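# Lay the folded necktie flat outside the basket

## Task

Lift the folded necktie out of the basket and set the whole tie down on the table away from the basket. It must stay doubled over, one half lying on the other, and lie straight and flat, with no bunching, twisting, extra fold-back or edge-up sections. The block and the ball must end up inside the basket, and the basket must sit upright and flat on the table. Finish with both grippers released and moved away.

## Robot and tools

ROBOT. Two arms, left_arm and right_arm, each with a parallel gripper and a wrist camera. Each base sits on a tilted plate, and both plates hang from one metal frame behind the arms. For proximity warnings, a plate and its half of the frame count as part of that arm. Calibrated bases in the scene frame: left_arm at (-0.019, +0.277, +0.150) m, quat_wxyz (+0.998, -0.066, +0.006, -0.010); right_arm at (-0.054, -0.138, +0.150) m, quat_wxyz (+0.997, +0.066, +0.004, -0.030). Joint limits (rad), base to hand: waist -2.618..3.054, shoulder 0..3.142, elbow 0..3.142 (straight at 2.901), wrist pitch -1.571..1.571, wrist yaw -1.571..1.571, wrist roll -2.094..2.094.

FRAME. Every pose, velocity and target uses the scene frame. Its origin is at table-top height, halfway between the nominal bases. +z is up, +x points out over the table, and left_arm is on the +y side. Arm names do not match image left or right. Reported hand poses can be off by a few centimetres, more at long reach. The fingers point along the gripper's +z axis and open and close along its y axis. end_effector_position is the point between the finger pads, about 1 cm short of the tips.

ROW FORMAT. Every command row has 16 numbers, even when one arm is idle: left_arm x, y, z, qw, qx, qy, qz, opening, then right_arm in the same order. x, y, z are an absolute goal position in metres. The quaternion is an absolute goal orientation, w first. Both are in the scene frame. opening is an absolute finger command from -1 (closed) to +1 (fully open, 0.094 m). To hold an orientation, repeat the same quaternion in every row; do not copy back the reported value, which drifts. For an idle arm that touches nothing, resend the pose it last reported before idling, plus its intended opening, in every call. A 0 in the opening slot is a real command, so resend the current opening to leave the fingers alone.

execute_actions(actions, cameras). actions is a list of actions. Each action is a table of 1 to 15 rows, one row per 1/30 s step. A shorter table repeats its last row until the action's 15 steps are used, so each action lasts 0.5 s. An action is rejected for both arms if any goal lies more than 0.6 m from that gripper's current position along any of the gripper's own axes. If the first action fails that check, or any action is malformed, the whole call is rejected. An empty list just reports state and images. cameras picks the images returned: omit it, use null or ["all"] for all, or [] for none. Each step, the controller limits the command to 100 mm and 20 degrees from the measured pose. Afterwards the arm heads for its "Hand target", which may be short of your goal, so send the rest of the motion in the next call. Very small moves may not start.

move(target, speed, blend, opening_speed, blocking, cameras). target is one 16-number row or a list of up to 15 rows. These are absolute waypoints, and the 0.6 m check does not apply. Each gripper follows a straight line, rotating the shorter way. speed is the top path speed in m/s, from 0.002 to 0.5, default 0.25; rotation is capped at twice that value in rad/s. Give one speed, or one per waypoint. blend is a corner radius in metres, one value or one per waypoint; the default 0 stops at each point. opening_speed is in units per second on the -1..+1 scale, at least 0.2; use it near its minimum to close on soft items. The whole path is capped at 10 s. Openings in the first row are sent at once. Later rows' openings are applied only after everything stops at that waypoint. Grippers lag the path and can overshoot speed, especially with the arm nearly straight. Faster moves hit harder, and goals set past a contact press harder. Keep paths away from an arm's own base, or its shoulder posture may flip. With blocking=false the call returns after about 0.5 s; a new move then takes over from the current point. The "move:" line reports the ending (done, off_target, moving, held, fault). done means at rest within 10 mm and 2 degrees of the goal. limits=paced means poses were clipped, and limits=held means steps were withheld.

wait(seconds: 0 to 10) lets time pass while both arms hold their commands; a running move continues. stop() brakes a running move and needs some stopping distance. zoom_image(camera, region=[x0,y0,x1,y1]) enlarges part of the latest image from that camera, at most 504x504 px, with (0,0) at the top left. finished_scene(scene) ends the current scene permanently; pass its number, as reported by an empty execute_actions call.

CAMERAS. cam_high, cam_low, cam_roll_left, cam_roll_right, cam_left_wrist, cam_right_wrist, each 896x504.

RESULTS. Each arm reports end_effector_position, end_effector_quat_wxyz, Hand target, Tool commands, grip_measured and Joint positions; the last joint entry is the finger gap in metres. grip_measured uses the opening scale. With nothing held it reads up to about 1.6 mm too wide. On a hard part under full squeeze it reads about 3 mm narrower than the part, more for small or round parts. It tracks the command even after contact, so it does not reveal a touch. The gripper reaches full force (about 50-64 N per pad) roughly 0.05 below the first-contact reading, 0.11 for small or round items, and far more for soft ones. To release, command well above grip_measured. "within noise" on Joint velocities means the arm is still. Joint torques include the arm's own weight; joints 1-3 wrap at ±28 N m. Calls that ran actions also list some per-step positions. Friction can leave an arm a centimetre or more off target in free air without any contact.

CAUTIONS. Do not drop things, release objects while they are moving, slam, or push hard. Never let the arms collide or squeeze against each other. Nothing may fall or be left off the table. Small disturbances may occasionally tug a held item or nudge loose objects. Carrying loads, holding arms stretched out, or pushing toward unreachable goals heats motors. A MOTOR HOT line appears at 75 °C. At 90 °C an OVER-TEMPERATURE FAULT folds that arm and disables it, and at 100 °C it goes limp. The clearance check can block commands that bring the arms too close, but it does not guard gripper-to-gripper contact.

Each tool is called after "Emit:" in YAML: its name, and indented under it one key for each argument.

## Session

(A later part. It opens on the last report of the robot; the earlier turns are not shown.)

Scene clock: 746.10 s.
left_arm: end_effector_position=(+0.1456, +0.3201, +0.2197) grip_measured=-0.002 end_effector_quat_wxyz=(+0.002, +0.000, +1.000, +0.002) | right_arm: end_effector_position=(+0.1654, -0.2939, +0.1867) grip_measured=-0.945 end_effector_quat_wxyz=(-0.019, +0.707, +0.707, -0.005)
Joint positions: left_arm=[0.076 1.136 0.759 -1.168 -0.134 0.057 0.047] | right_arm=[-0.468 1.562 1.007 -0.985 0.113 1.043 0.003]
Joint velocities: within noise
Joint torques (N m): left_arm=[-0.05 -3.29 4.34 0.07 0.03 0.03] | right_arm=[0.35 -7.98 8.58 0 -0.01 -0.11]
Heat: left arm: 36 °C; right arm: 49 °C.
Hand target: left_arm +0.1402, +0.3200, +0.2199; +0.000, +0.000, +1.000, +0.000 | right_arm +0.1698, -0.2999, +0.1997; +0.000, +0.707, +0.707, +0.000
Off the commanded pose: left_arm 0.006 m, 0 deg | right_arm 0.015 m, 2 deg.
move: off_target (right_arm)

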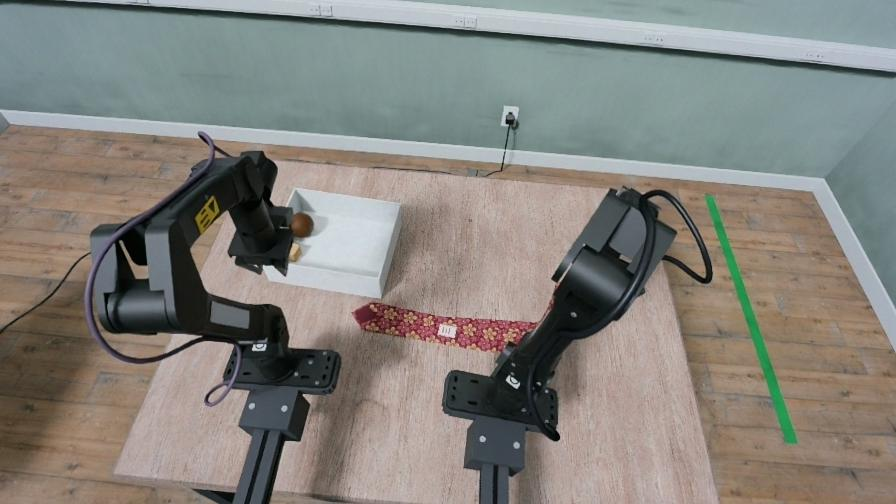

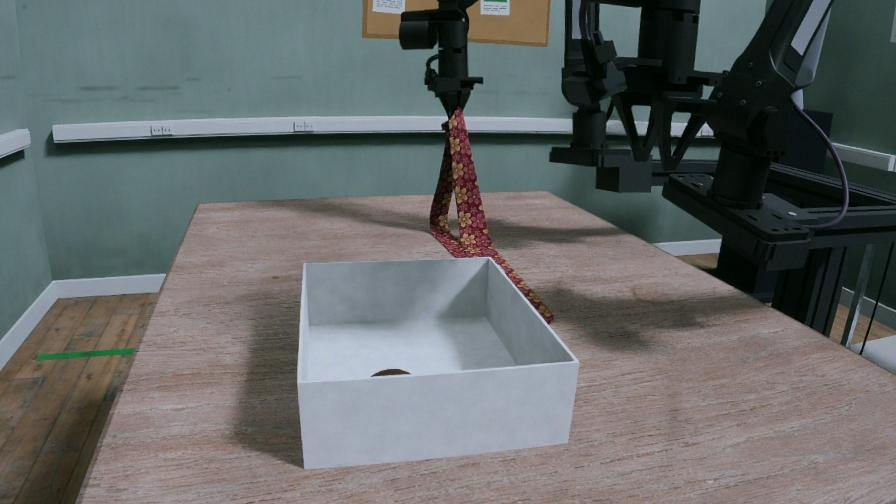

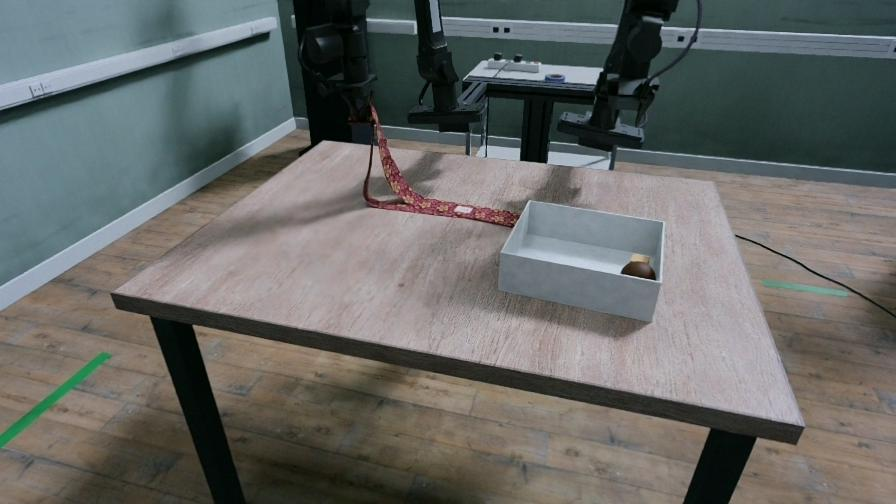

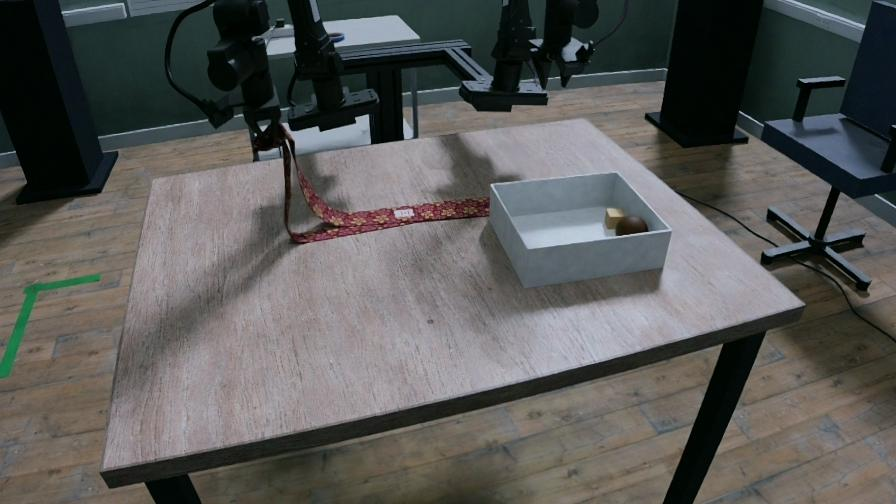

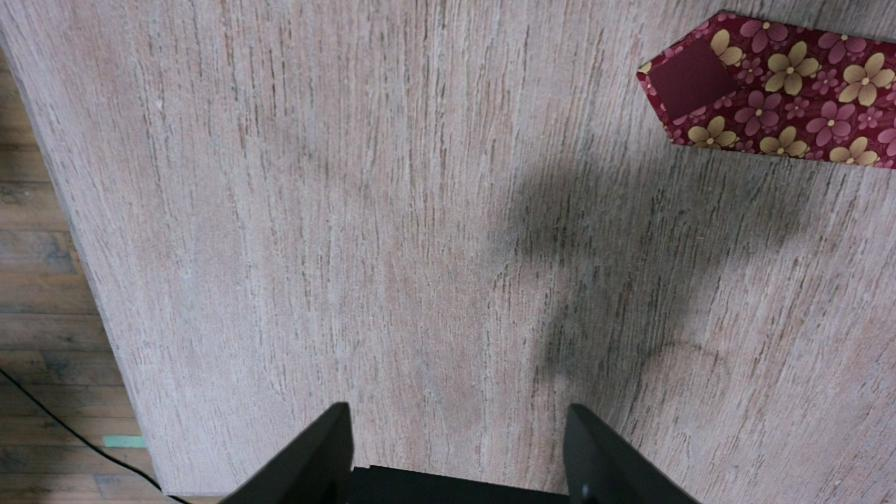

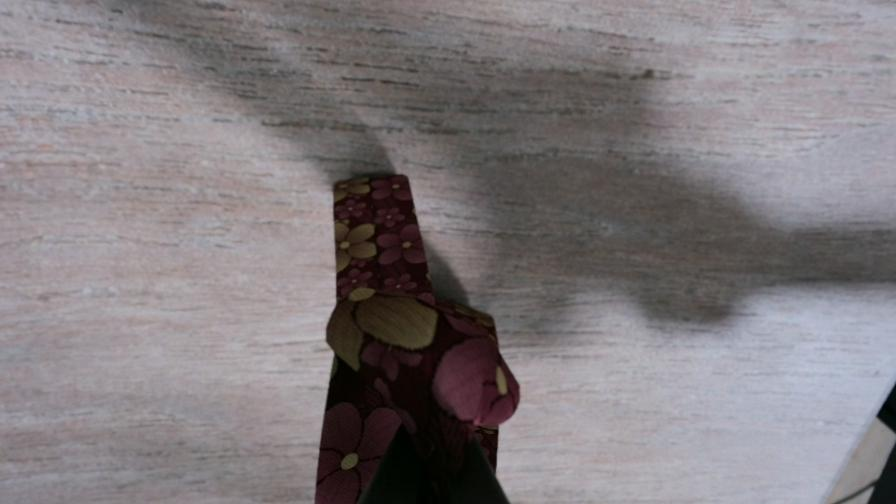

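Emit:
move:
  target:
    - [0.14,0.32,0.22,0,0,1,0,0,0.15,-0.38,0.12,0,0.7071,0.7071,0,-0.95]
    - [0.14,0.32,0.22,0,0,1,0,0,0.145,-0.42,0.05,0,0.7071,0.7071,0,-0.95]
  speed: 0.08
  blend: 0.03

Emit:
zoom_image:
  camera: "cam_roll_right"
  region: [205, 140, 405, 265]

Emit:
zoom_image:
  camera: "cam_roll_left"
  region: [320, 100, 520, 235]

Scene clock: 768.40 s.
left_arm: end_effector_position=(+0.1455, +0.3201, +0.2197) grip_measured=-0.002 end_effector_quat_wxyz=(+0.002, +0.000, +1.000, +0.002) | right_arm: end_effector_position=(+0.1393, -0.4095, +0.0501) grip_measured=-0.945 end_effector_quat_wxyz=(-0.014, +0.708, +0.706, +0.001)
Joint positions: left_arm=[0.076 1.136 0.759 -1.168 -0.134 0.057 0.047] | right_arm=[-0.873 2.03 1.044 -0.504 0.078 0.638 0.003]
Joint velocities: within noise
Joint torques (N m): left_arm=[0.02 -3.29 4.34 0.07 0.05 0.05] | right_arm=[0.21 -7.77 6.78 0.35 -0.01 -0.1]
Heat: left arm: 35 °C; right arm: 47 °C.
Hand target: left_arm +0.1401, +0.3200, +0.2199; +0.000, +0.000, +1.000, +0.000 | right_arm +0.1448, -0.4198, +0.0503; +0.000, +0.707, +0.707, +0.000
Off the commanded pose: left_arm 0.005 m, 0 deg | right_arm 0.012 m, 2 deg.
move: off_target (right_arm)

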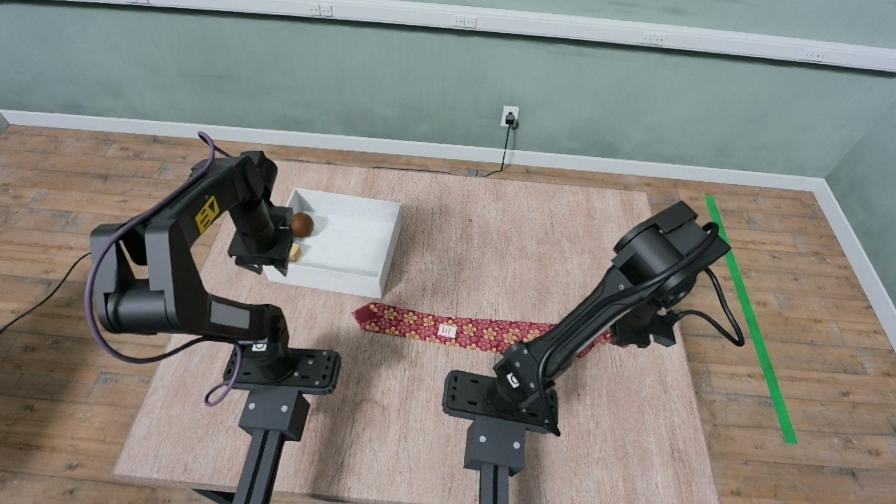

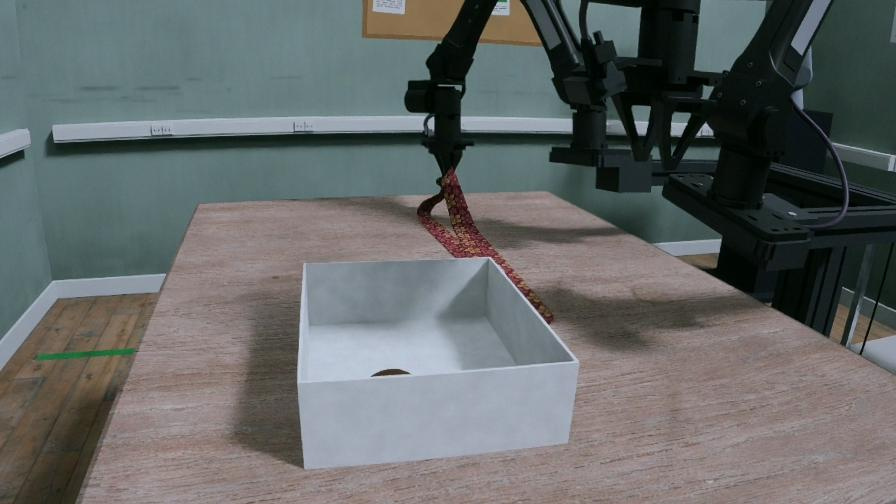

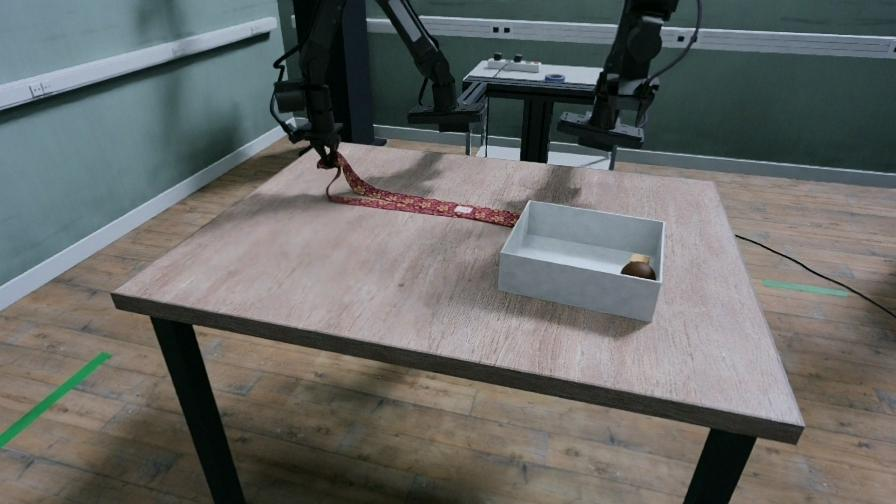

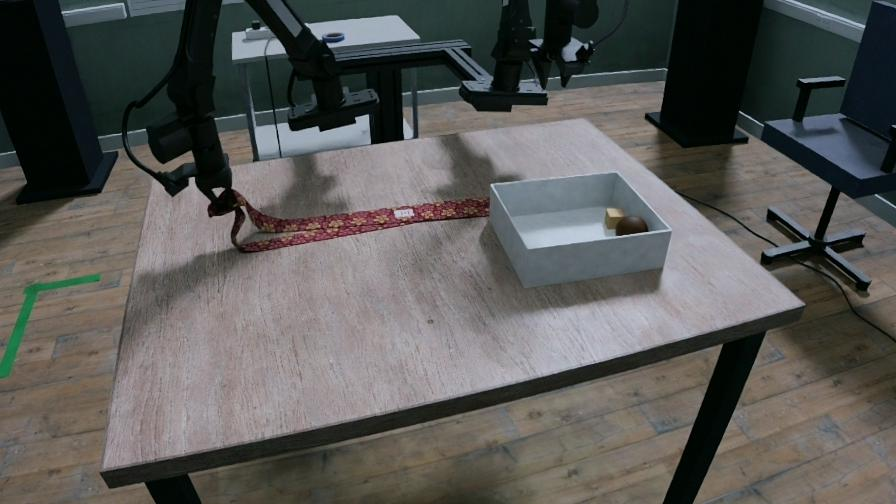

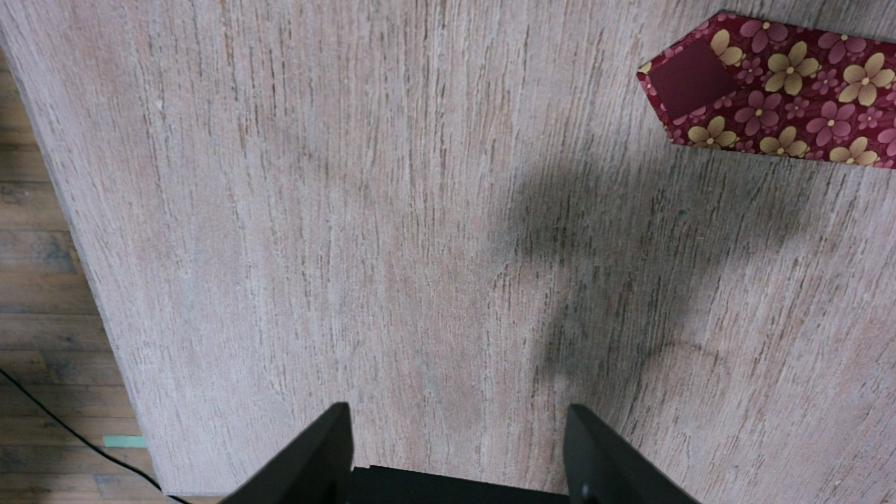

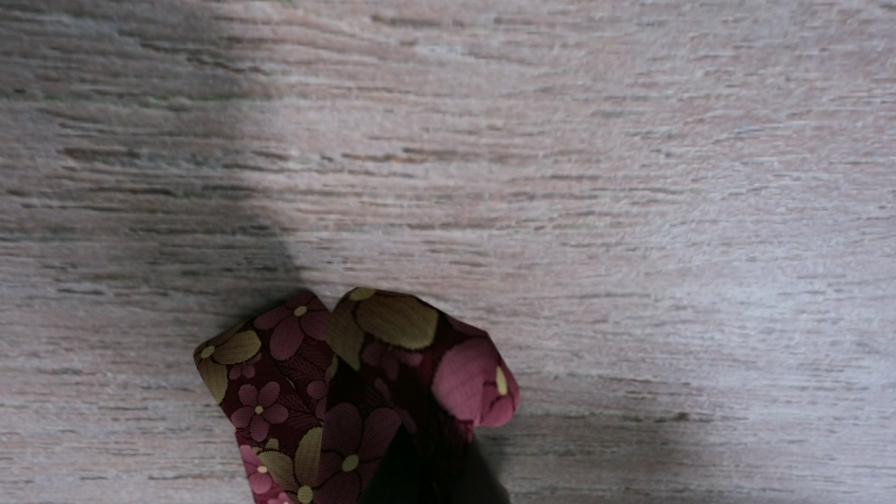

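Scaled by 2.520 from the camera's 896x504 image, which has a finer 1280x720 frame.

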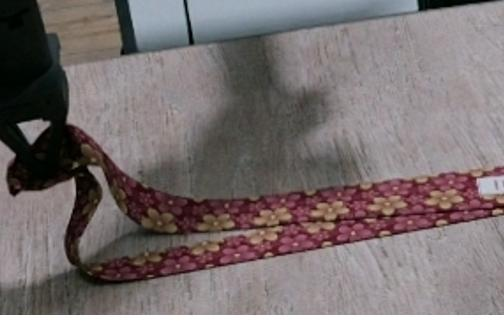

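Scaled by 2.520 from the camera's 896x504 image, which has a finer 1280x720 frame.

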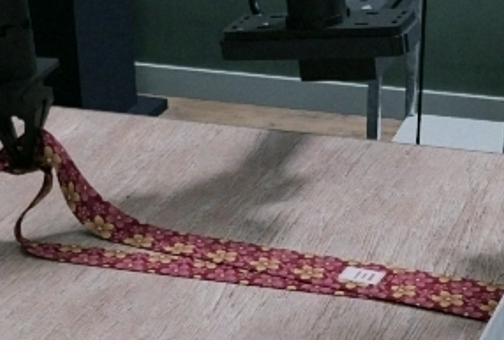

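Emit:
move:
  target:
    - [0.14,0.32,0.22,0,0,1,0,0,0.15,-0.46,0.035,0,0.7071,0.7071,0,-0.95]
    - [0.14,0.32,0.22,0,0,1,0,0,0.15,-0.49,0.01,0,0.7071,0.7071,0,-0.95]
  speed: 0.06
  blend: 0.03

Emit:
zoom_image:
  camera: "cam_roll_right"
  region: [205, 140, 405, 265]

Emit:
zoom_image:
  camera: "cam_roll_left"
  region: [320, 100, 520, 235]

Scene clock: 780.50 s.
left_arm: end_effector_position=(+0.1455, +0.3201, +0.2197) grip_measured=-0.002 end_effector_quat_wxyz=(+0.002, +0.000, +1.000, +0.002) | right_arm: end_effector_position=(+0.1501, -0.4859, +0.0115) grip_measured=-0.945 end_effector_quat_wxyz=(+0.002, +0.709, +0.705, -0.001)
Joint positions: left_arm=[0.076 1.136 0.759 -1.168 -0.134 0.057 0.047] | right_arm=[-0.973 2.291 1.354 -0.516 0.066 0.539 0.003]
Joint velocities: within noise
Joint torques (N m): left_arm=[-0.05 -3.36 4.33 0.06 0.04 0.06] | right_arm=[0.34 -9.58 7.01 0.11 -0.02 -0.11]
Heat: left arm: 35 °C; right arm: 47 °C.
Hand target: left_arm +0.1401, +0.3200, +0.2199; +0.000, +0.000, +1.000, +0.000 | right_arm +0.1499, -0.4899, +0.0100; +0.000, +0.707, +0.707, +0.000
Off the commanded pose: left_arm 0.005 m, 0 deg | right_arm 0.004 m, 0 deg.
move: done; blend cut to 0.0195 m at target 1

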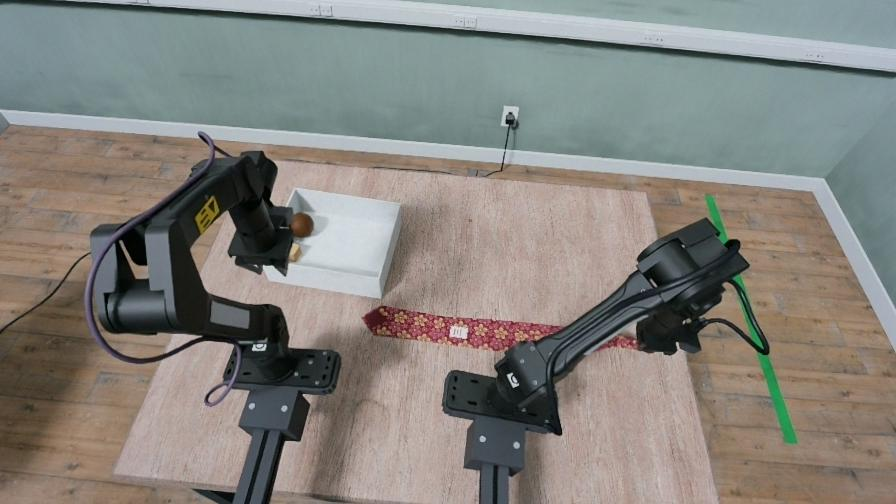

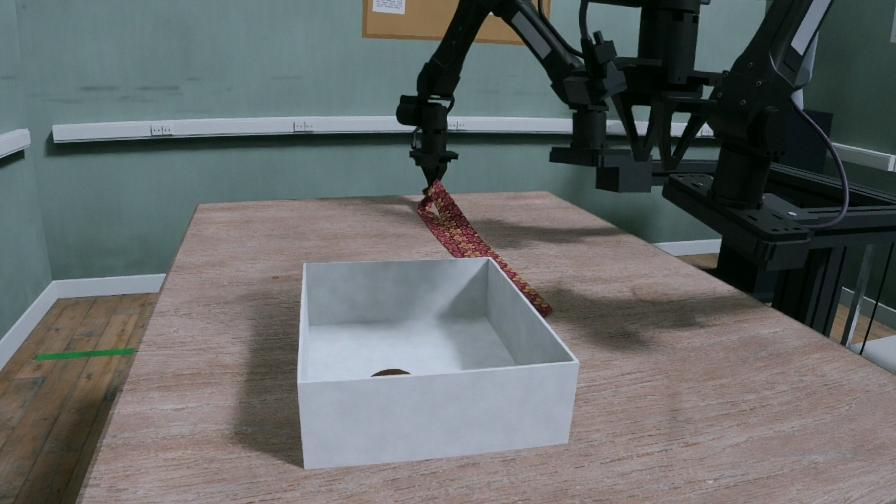

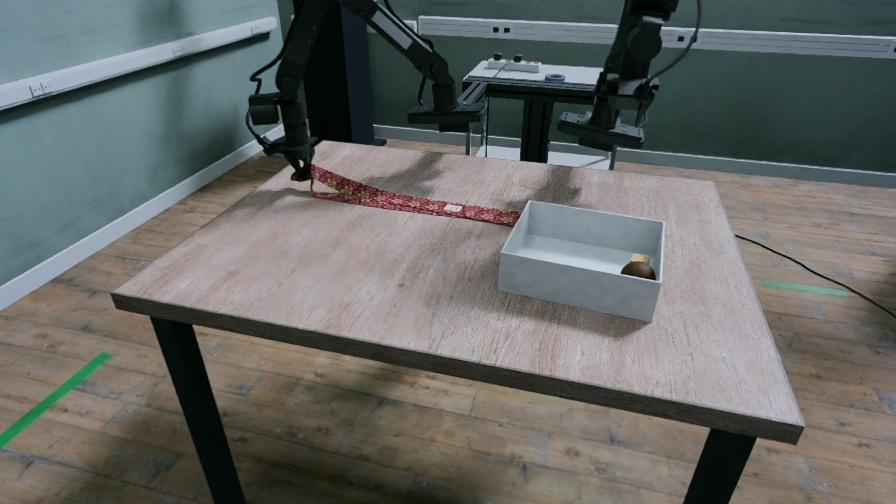

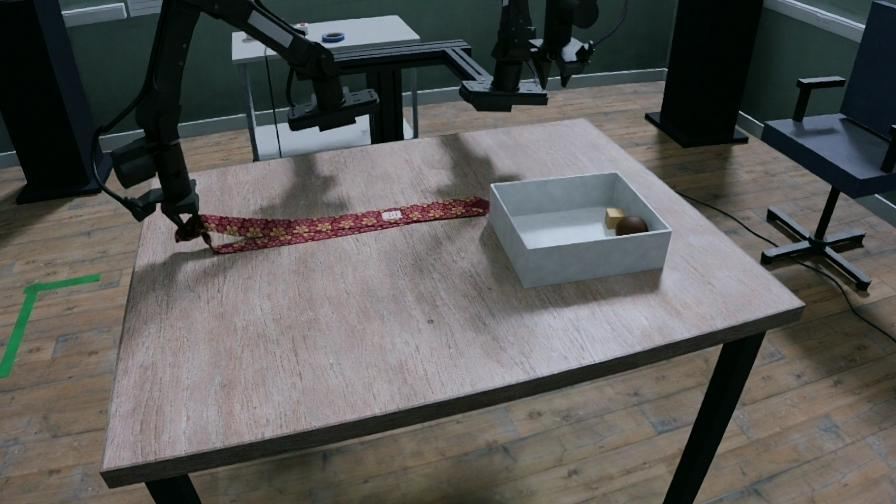

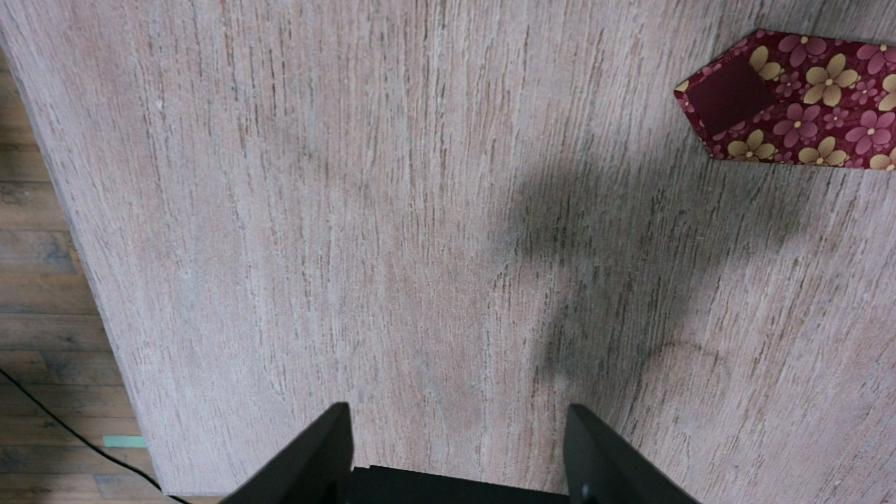

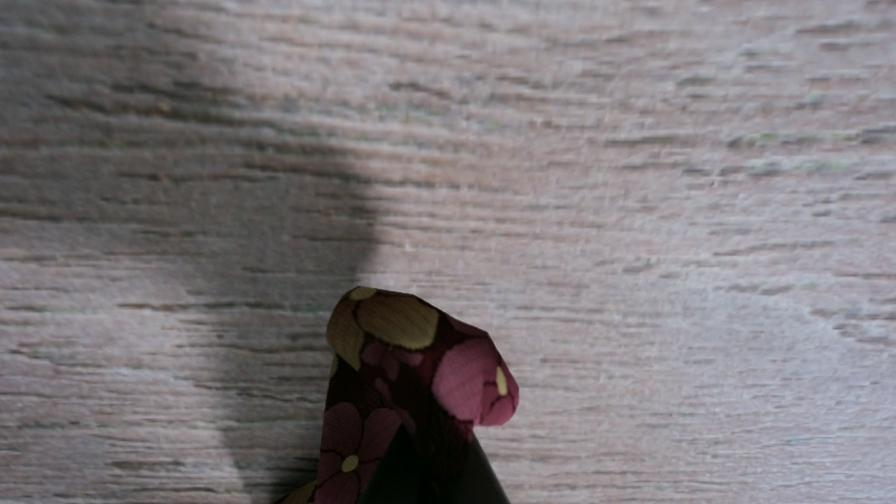

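Scaled by 2.520 from the camera's 896x504 image, which has a finer 1280x720 frame.

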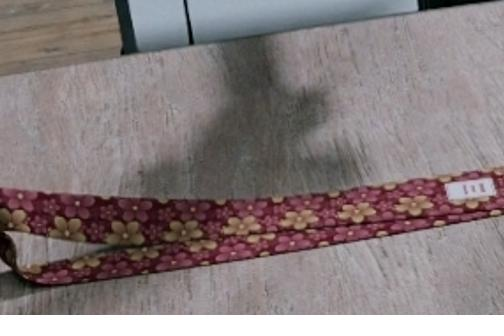

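Scaled by 2.520 from the camera's 896x504 image, which has a finer 1280x720 frame.

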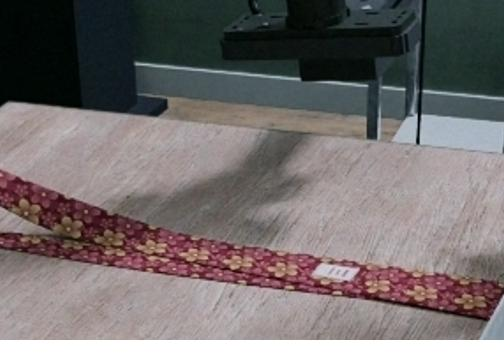

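Emit:
move:
  target:
    - [0.14,0.32,0.22,0,0,1,0,0,0.165,-0.495,-0.012,0,0.7071,0.7071,0,-0.95]
  speed: 0.06

Emit:
zoom_image:
  camera: "cam_roll_right"
  region: [145, 170, 305, 270]

Emit:
zoom_image:
  camera: "cam_roll_left"
  region: [260, 130, 420, 235]

Scene clock: 802.00 s.
left_arm: end_effector_position=(+0.1455, +0.3201, +0.2197) grip_measured=-0.002 end_effector_quat_wxyz=(+0.002, +0.000, +1.000, +0.002) | right_arm: end_effector_position=(+0.1573, -0.4923, -0.0088) grip_measured=-0.945 end_effector_quat_wxyz=(-0.005, +0.708, +0.706, +0.001)
Joint positions: left_arm=[0.076 1.136 0.759 -1.168 -0.134 0.057 0.047] | right_arm=[-0.969 2.381 1.431 -0.517 0.066 0.54 0.003]
Joint velocities: within noise
Joint torques (N m): left_arm=[-0.02 -3.12 4.31 0.1 0.06 0.02] | right_arm=[2.02 -9.68 6.72 0.27 0.03 0.11]
Heat: left arm: 35 °C; right arm: 47 °C.
Hand target: left_arm +0.1401, +0.3200, +0.2199; +0.000, +0.000, +1.000, +0.000 | right_arm +0.1649, -0.4947, -0.0119; +0.000, +0.707, +0.707, +0.000
Off the commanded pose: left_arm 0.005 m, 0 deg | right_arm 0.009 m, 1 deg.
move: done

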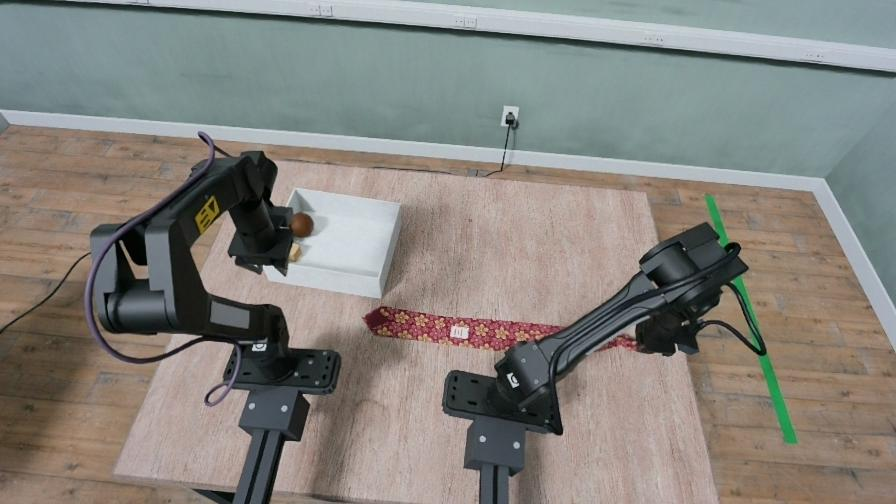

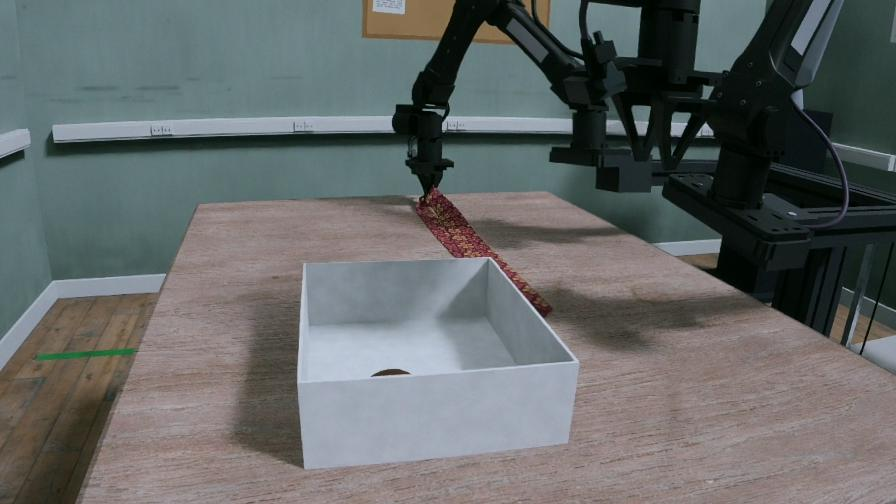

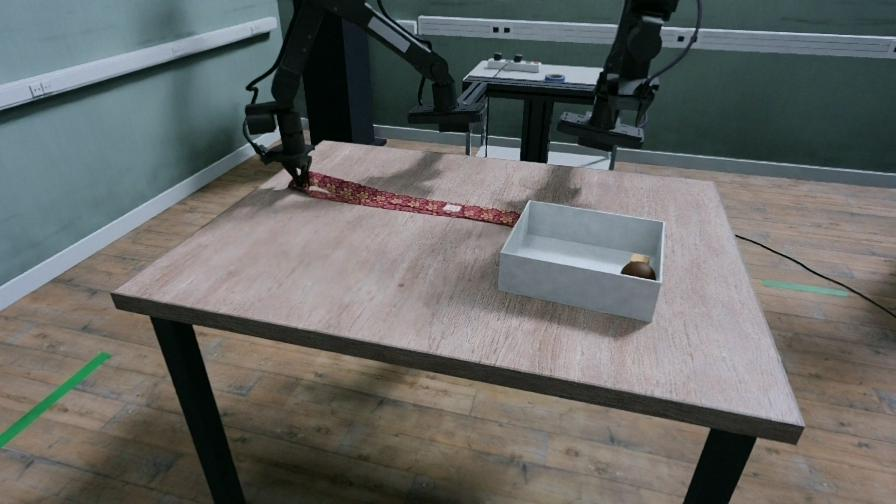

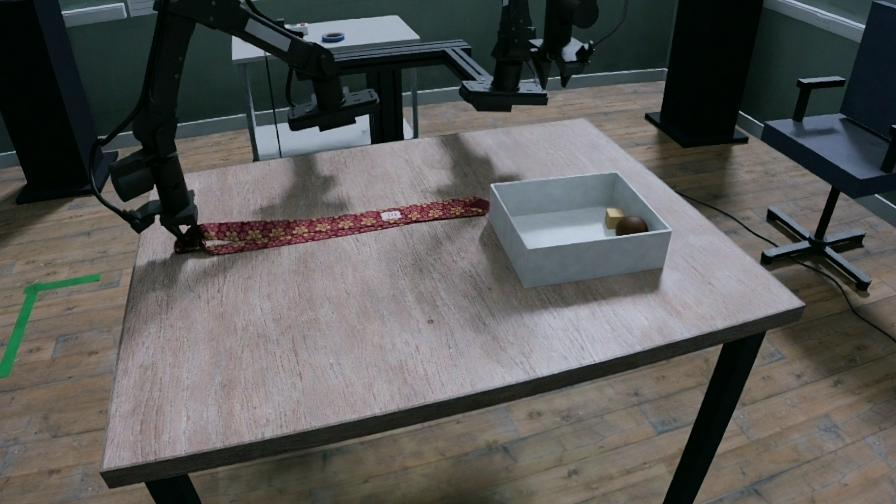

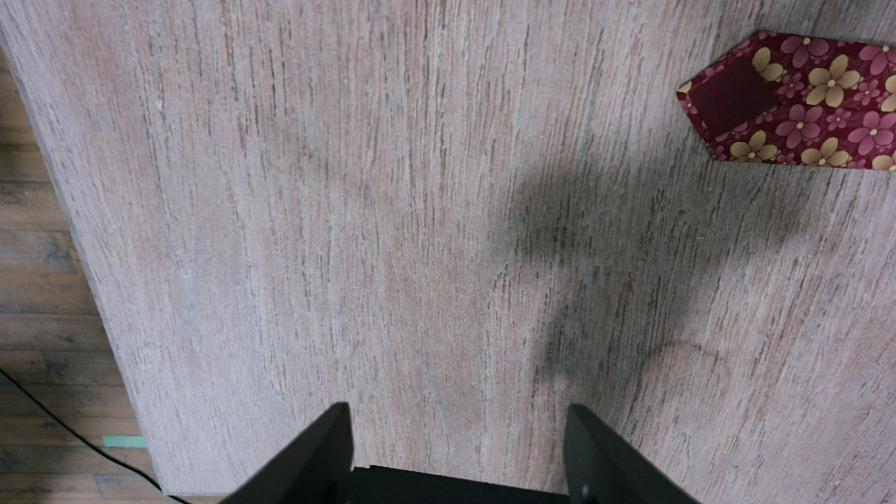

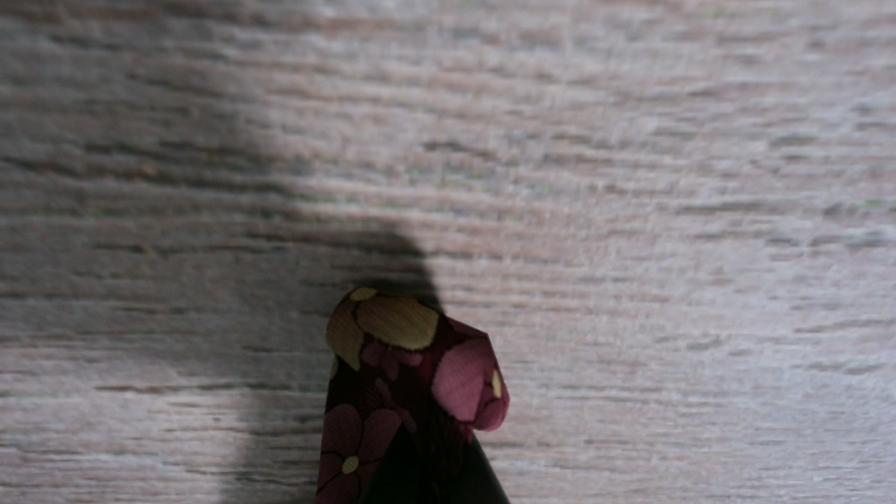

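Scaled by 3.150 from the camera's 896x504 image, which has a finer 1280x720 frame.

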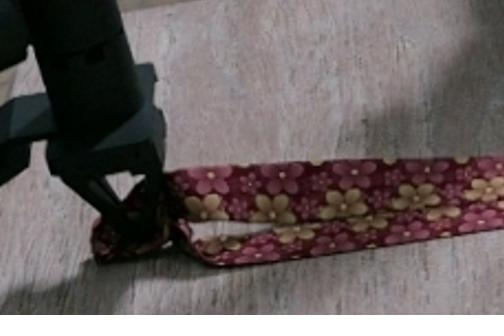

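Scaled by 3.150 from the camera's 896x504 image, which has a finer 1280x720 frame.

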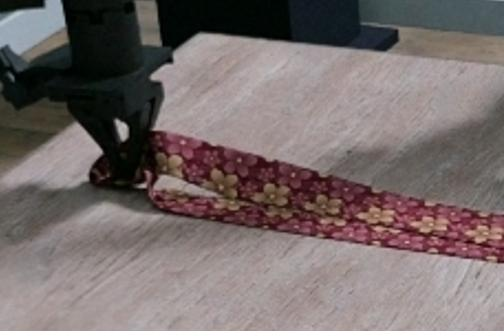

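Release gently and look.

Emit:
move:
  target:
    - [0.14,0.32,0.22,0,0,1,0,0,0.165,-0.495,-0.012,0,0.7071,0.7071,0,0.4]
  speed: 0.06
  opening_speed: 0.6
  cameras: ["cam_right_wrist"]

Emit:
move:
  target:
    - [0.14,0.32,0.22,0,0,1,0,0,0.155,-0.45,0.15,0,0,1,0,0.4]
  speed: 0.12

Emit:
zoom_image:
  camera: "cam_roll_right"
  region: [145, 170, 305, 270]

Emit:
zoom_image:
  camera: "cam_roll_left"
  region: [260, 130, 420, 235]

Scene clock: 813.90 s.
left_arm: end_effector_position=(+0.1455, +0.3201, +0.2197) grip_measured=-0.002 end_effector_quat_wxyz=(+0.002, +0.000, +1.000, +0.002) | right_arm: end_effector_position=(+0.1573, -0.4923, -0.0088) grip_measured=+0.397 end_effector_quat_wxyz=(-0.005, +0.708, +0.706, +0.001)
Joint positions: left_arm=[0.076 1.136 0.759 -1.168 -0.134 0.057 0.047] | right_arm=[-0.969 2.381 1.431 -0.517 0.066 0.541 0.066]
Joint velocities: within noise
Joint torques (N m): left_arm=[0.1 -3.34 4.56 0.04 0.02 0.03] | right_arm=[1.96 -9.72 6.71 0.29 0.01 0.12]
Heat: left arm: 35 °C; right arm: 48 °C.
Hand target: left_arm +0.1401, +0.3200, +0.2199; +0.000, +0.000, +1.000, +0.000 | right_arm +0.1649, -0.4947, -0.0119; +0.000, +0.707, +0.707, +0.000
Off the commanded pose: left_arm 0.005 m, 0 deg | right_arm 0.009 m, 1 deg.
move: done
Images, in order (width x height): cam_right_wrist 896x504.

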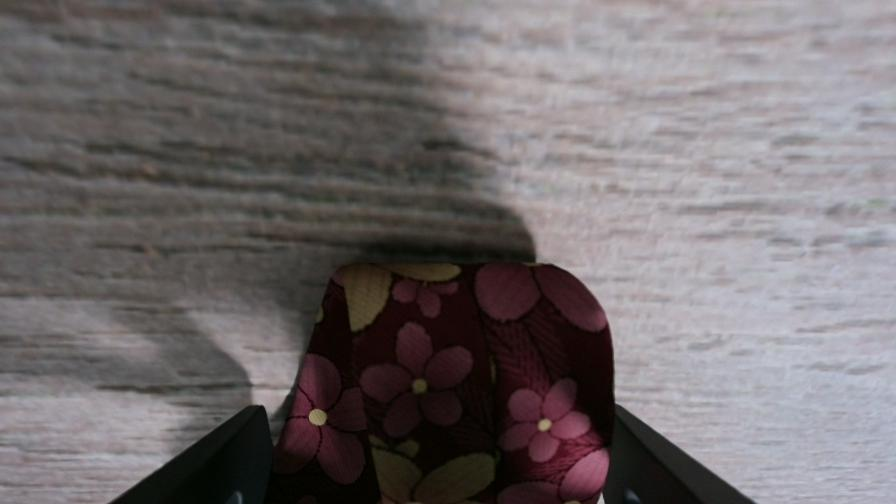

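Scene clock: 821.10 s.
left_arm: end_effector_position=(+0.1455, +0.3201, +0.2197) grip_measured=-0.002 end_effector_quat_wxyz=(+0.002, +0.000, +1.000, +0.002) | right_arm: end_effector_position=(+0.1503, -0.4483, +0.1336) grip_measured=+0.397 end_effector_quat_wxyz=(-0.010, +0.010, +1.000, +0.014)
Joint positions: left_arm=[0.076 1.136 0.759 -1.168 -0.134 0.057 0.047] | right_arm=[-0.896 1.949 1.338 -0.884 0.074 -0.938 0.066]
Joint velocities: within noise
Joint torques (N m): left_arm=[0.13 -3.23 4.45 0.06 0.05 0.08] | right_arm=[1.83 -12.6 6.37 0.03 0 -0.11]
Heat: left arm: 35 °C; right arm: 52 °C.
Hand target: left_arm +0.1401, +0.3200, +0.2199; +0.000, +0.000, +1.000, +0.000 | right_arm +0.1549, -0.4499, +0.1495; +0.000, +0.000, +1.000, +0.000
Off the commanded pose: left_arm 0.005 m, 0 deg | right_arm 0.017 m, 2 deg.
move: off_target (right_arm)

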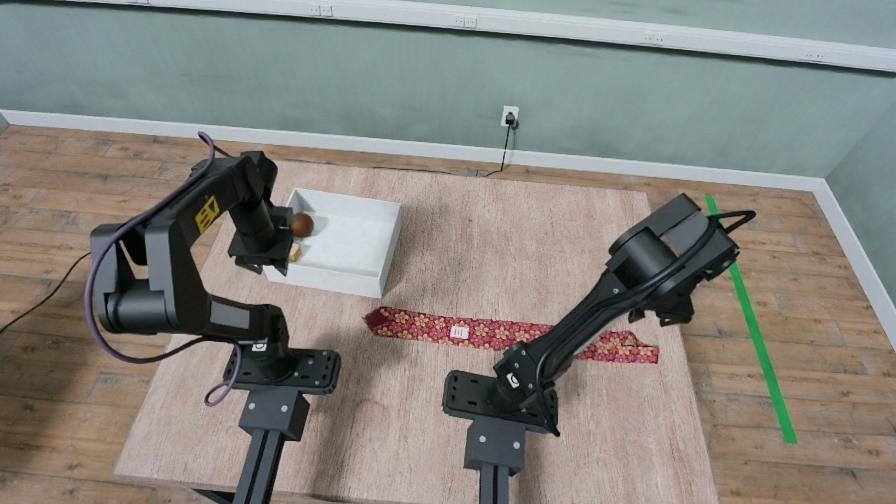

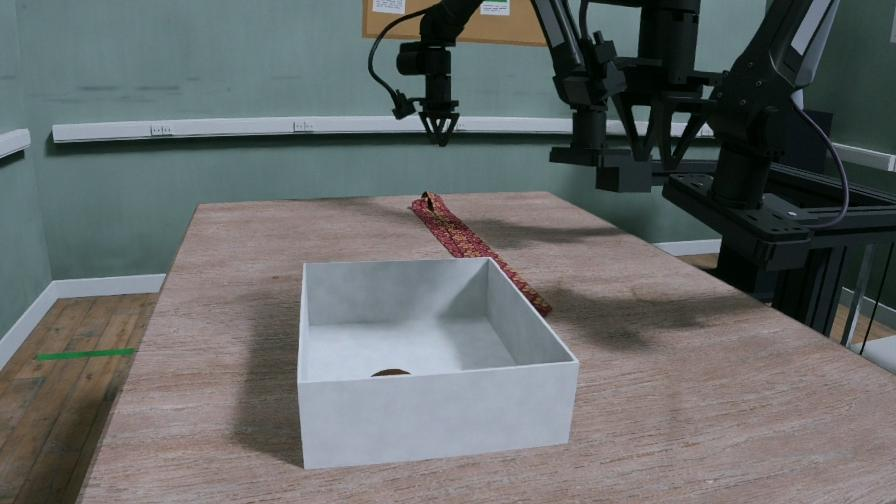

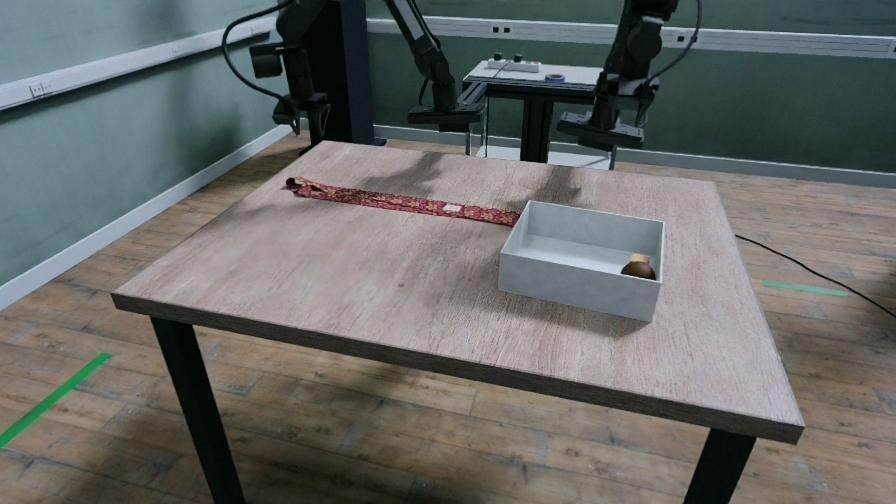

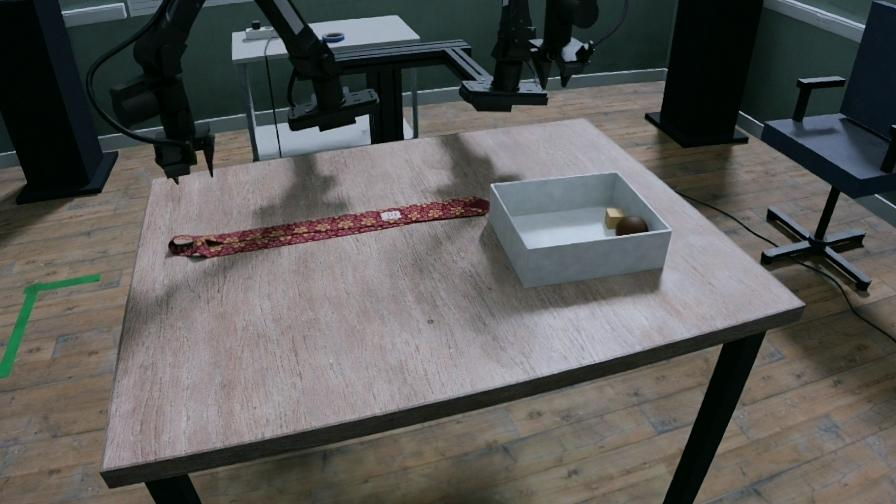

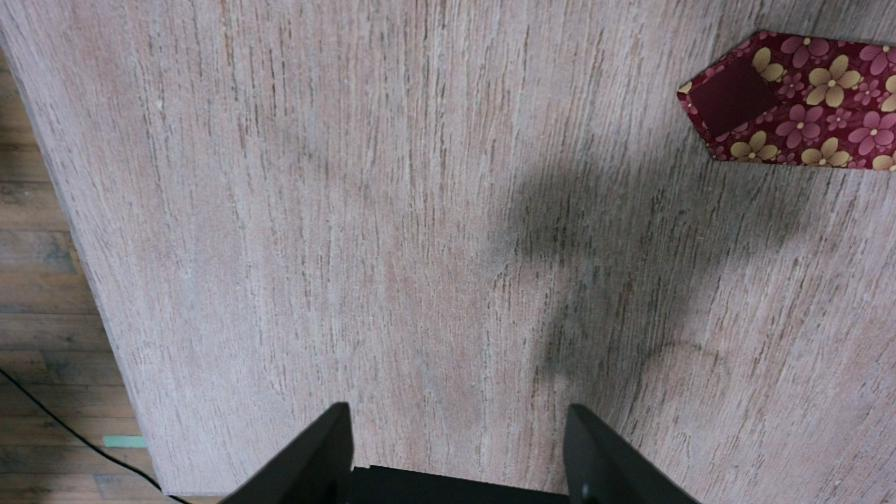

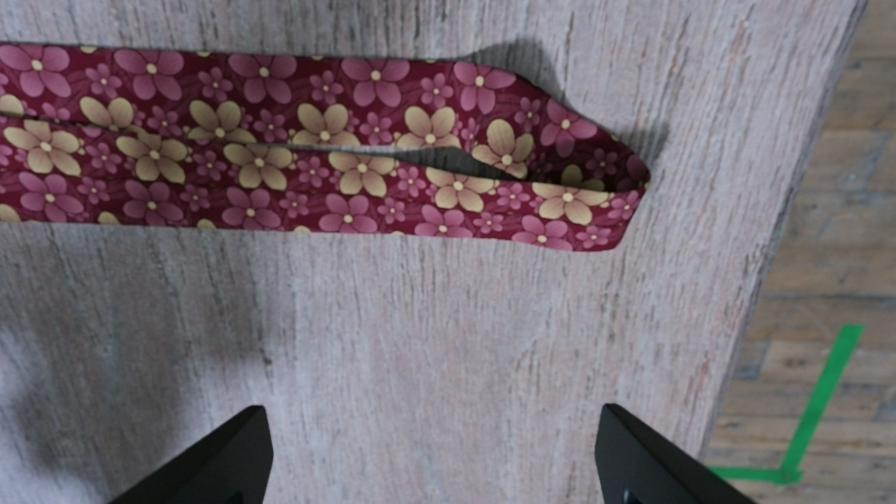

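Scaled by 3.150 from the camera's 896x504 image, which has a finer 1280x720 frame.

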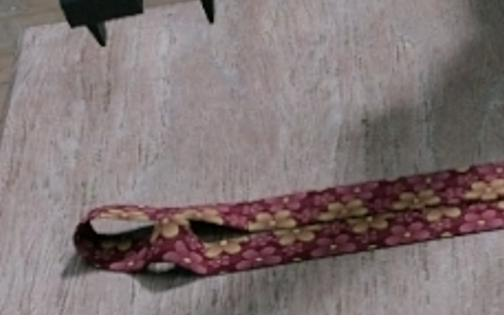

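Scaled by 3.150 from the camera's 896x504 image, which has a finer 1280x720 frame.

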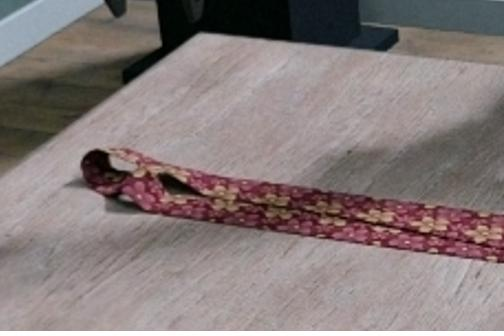

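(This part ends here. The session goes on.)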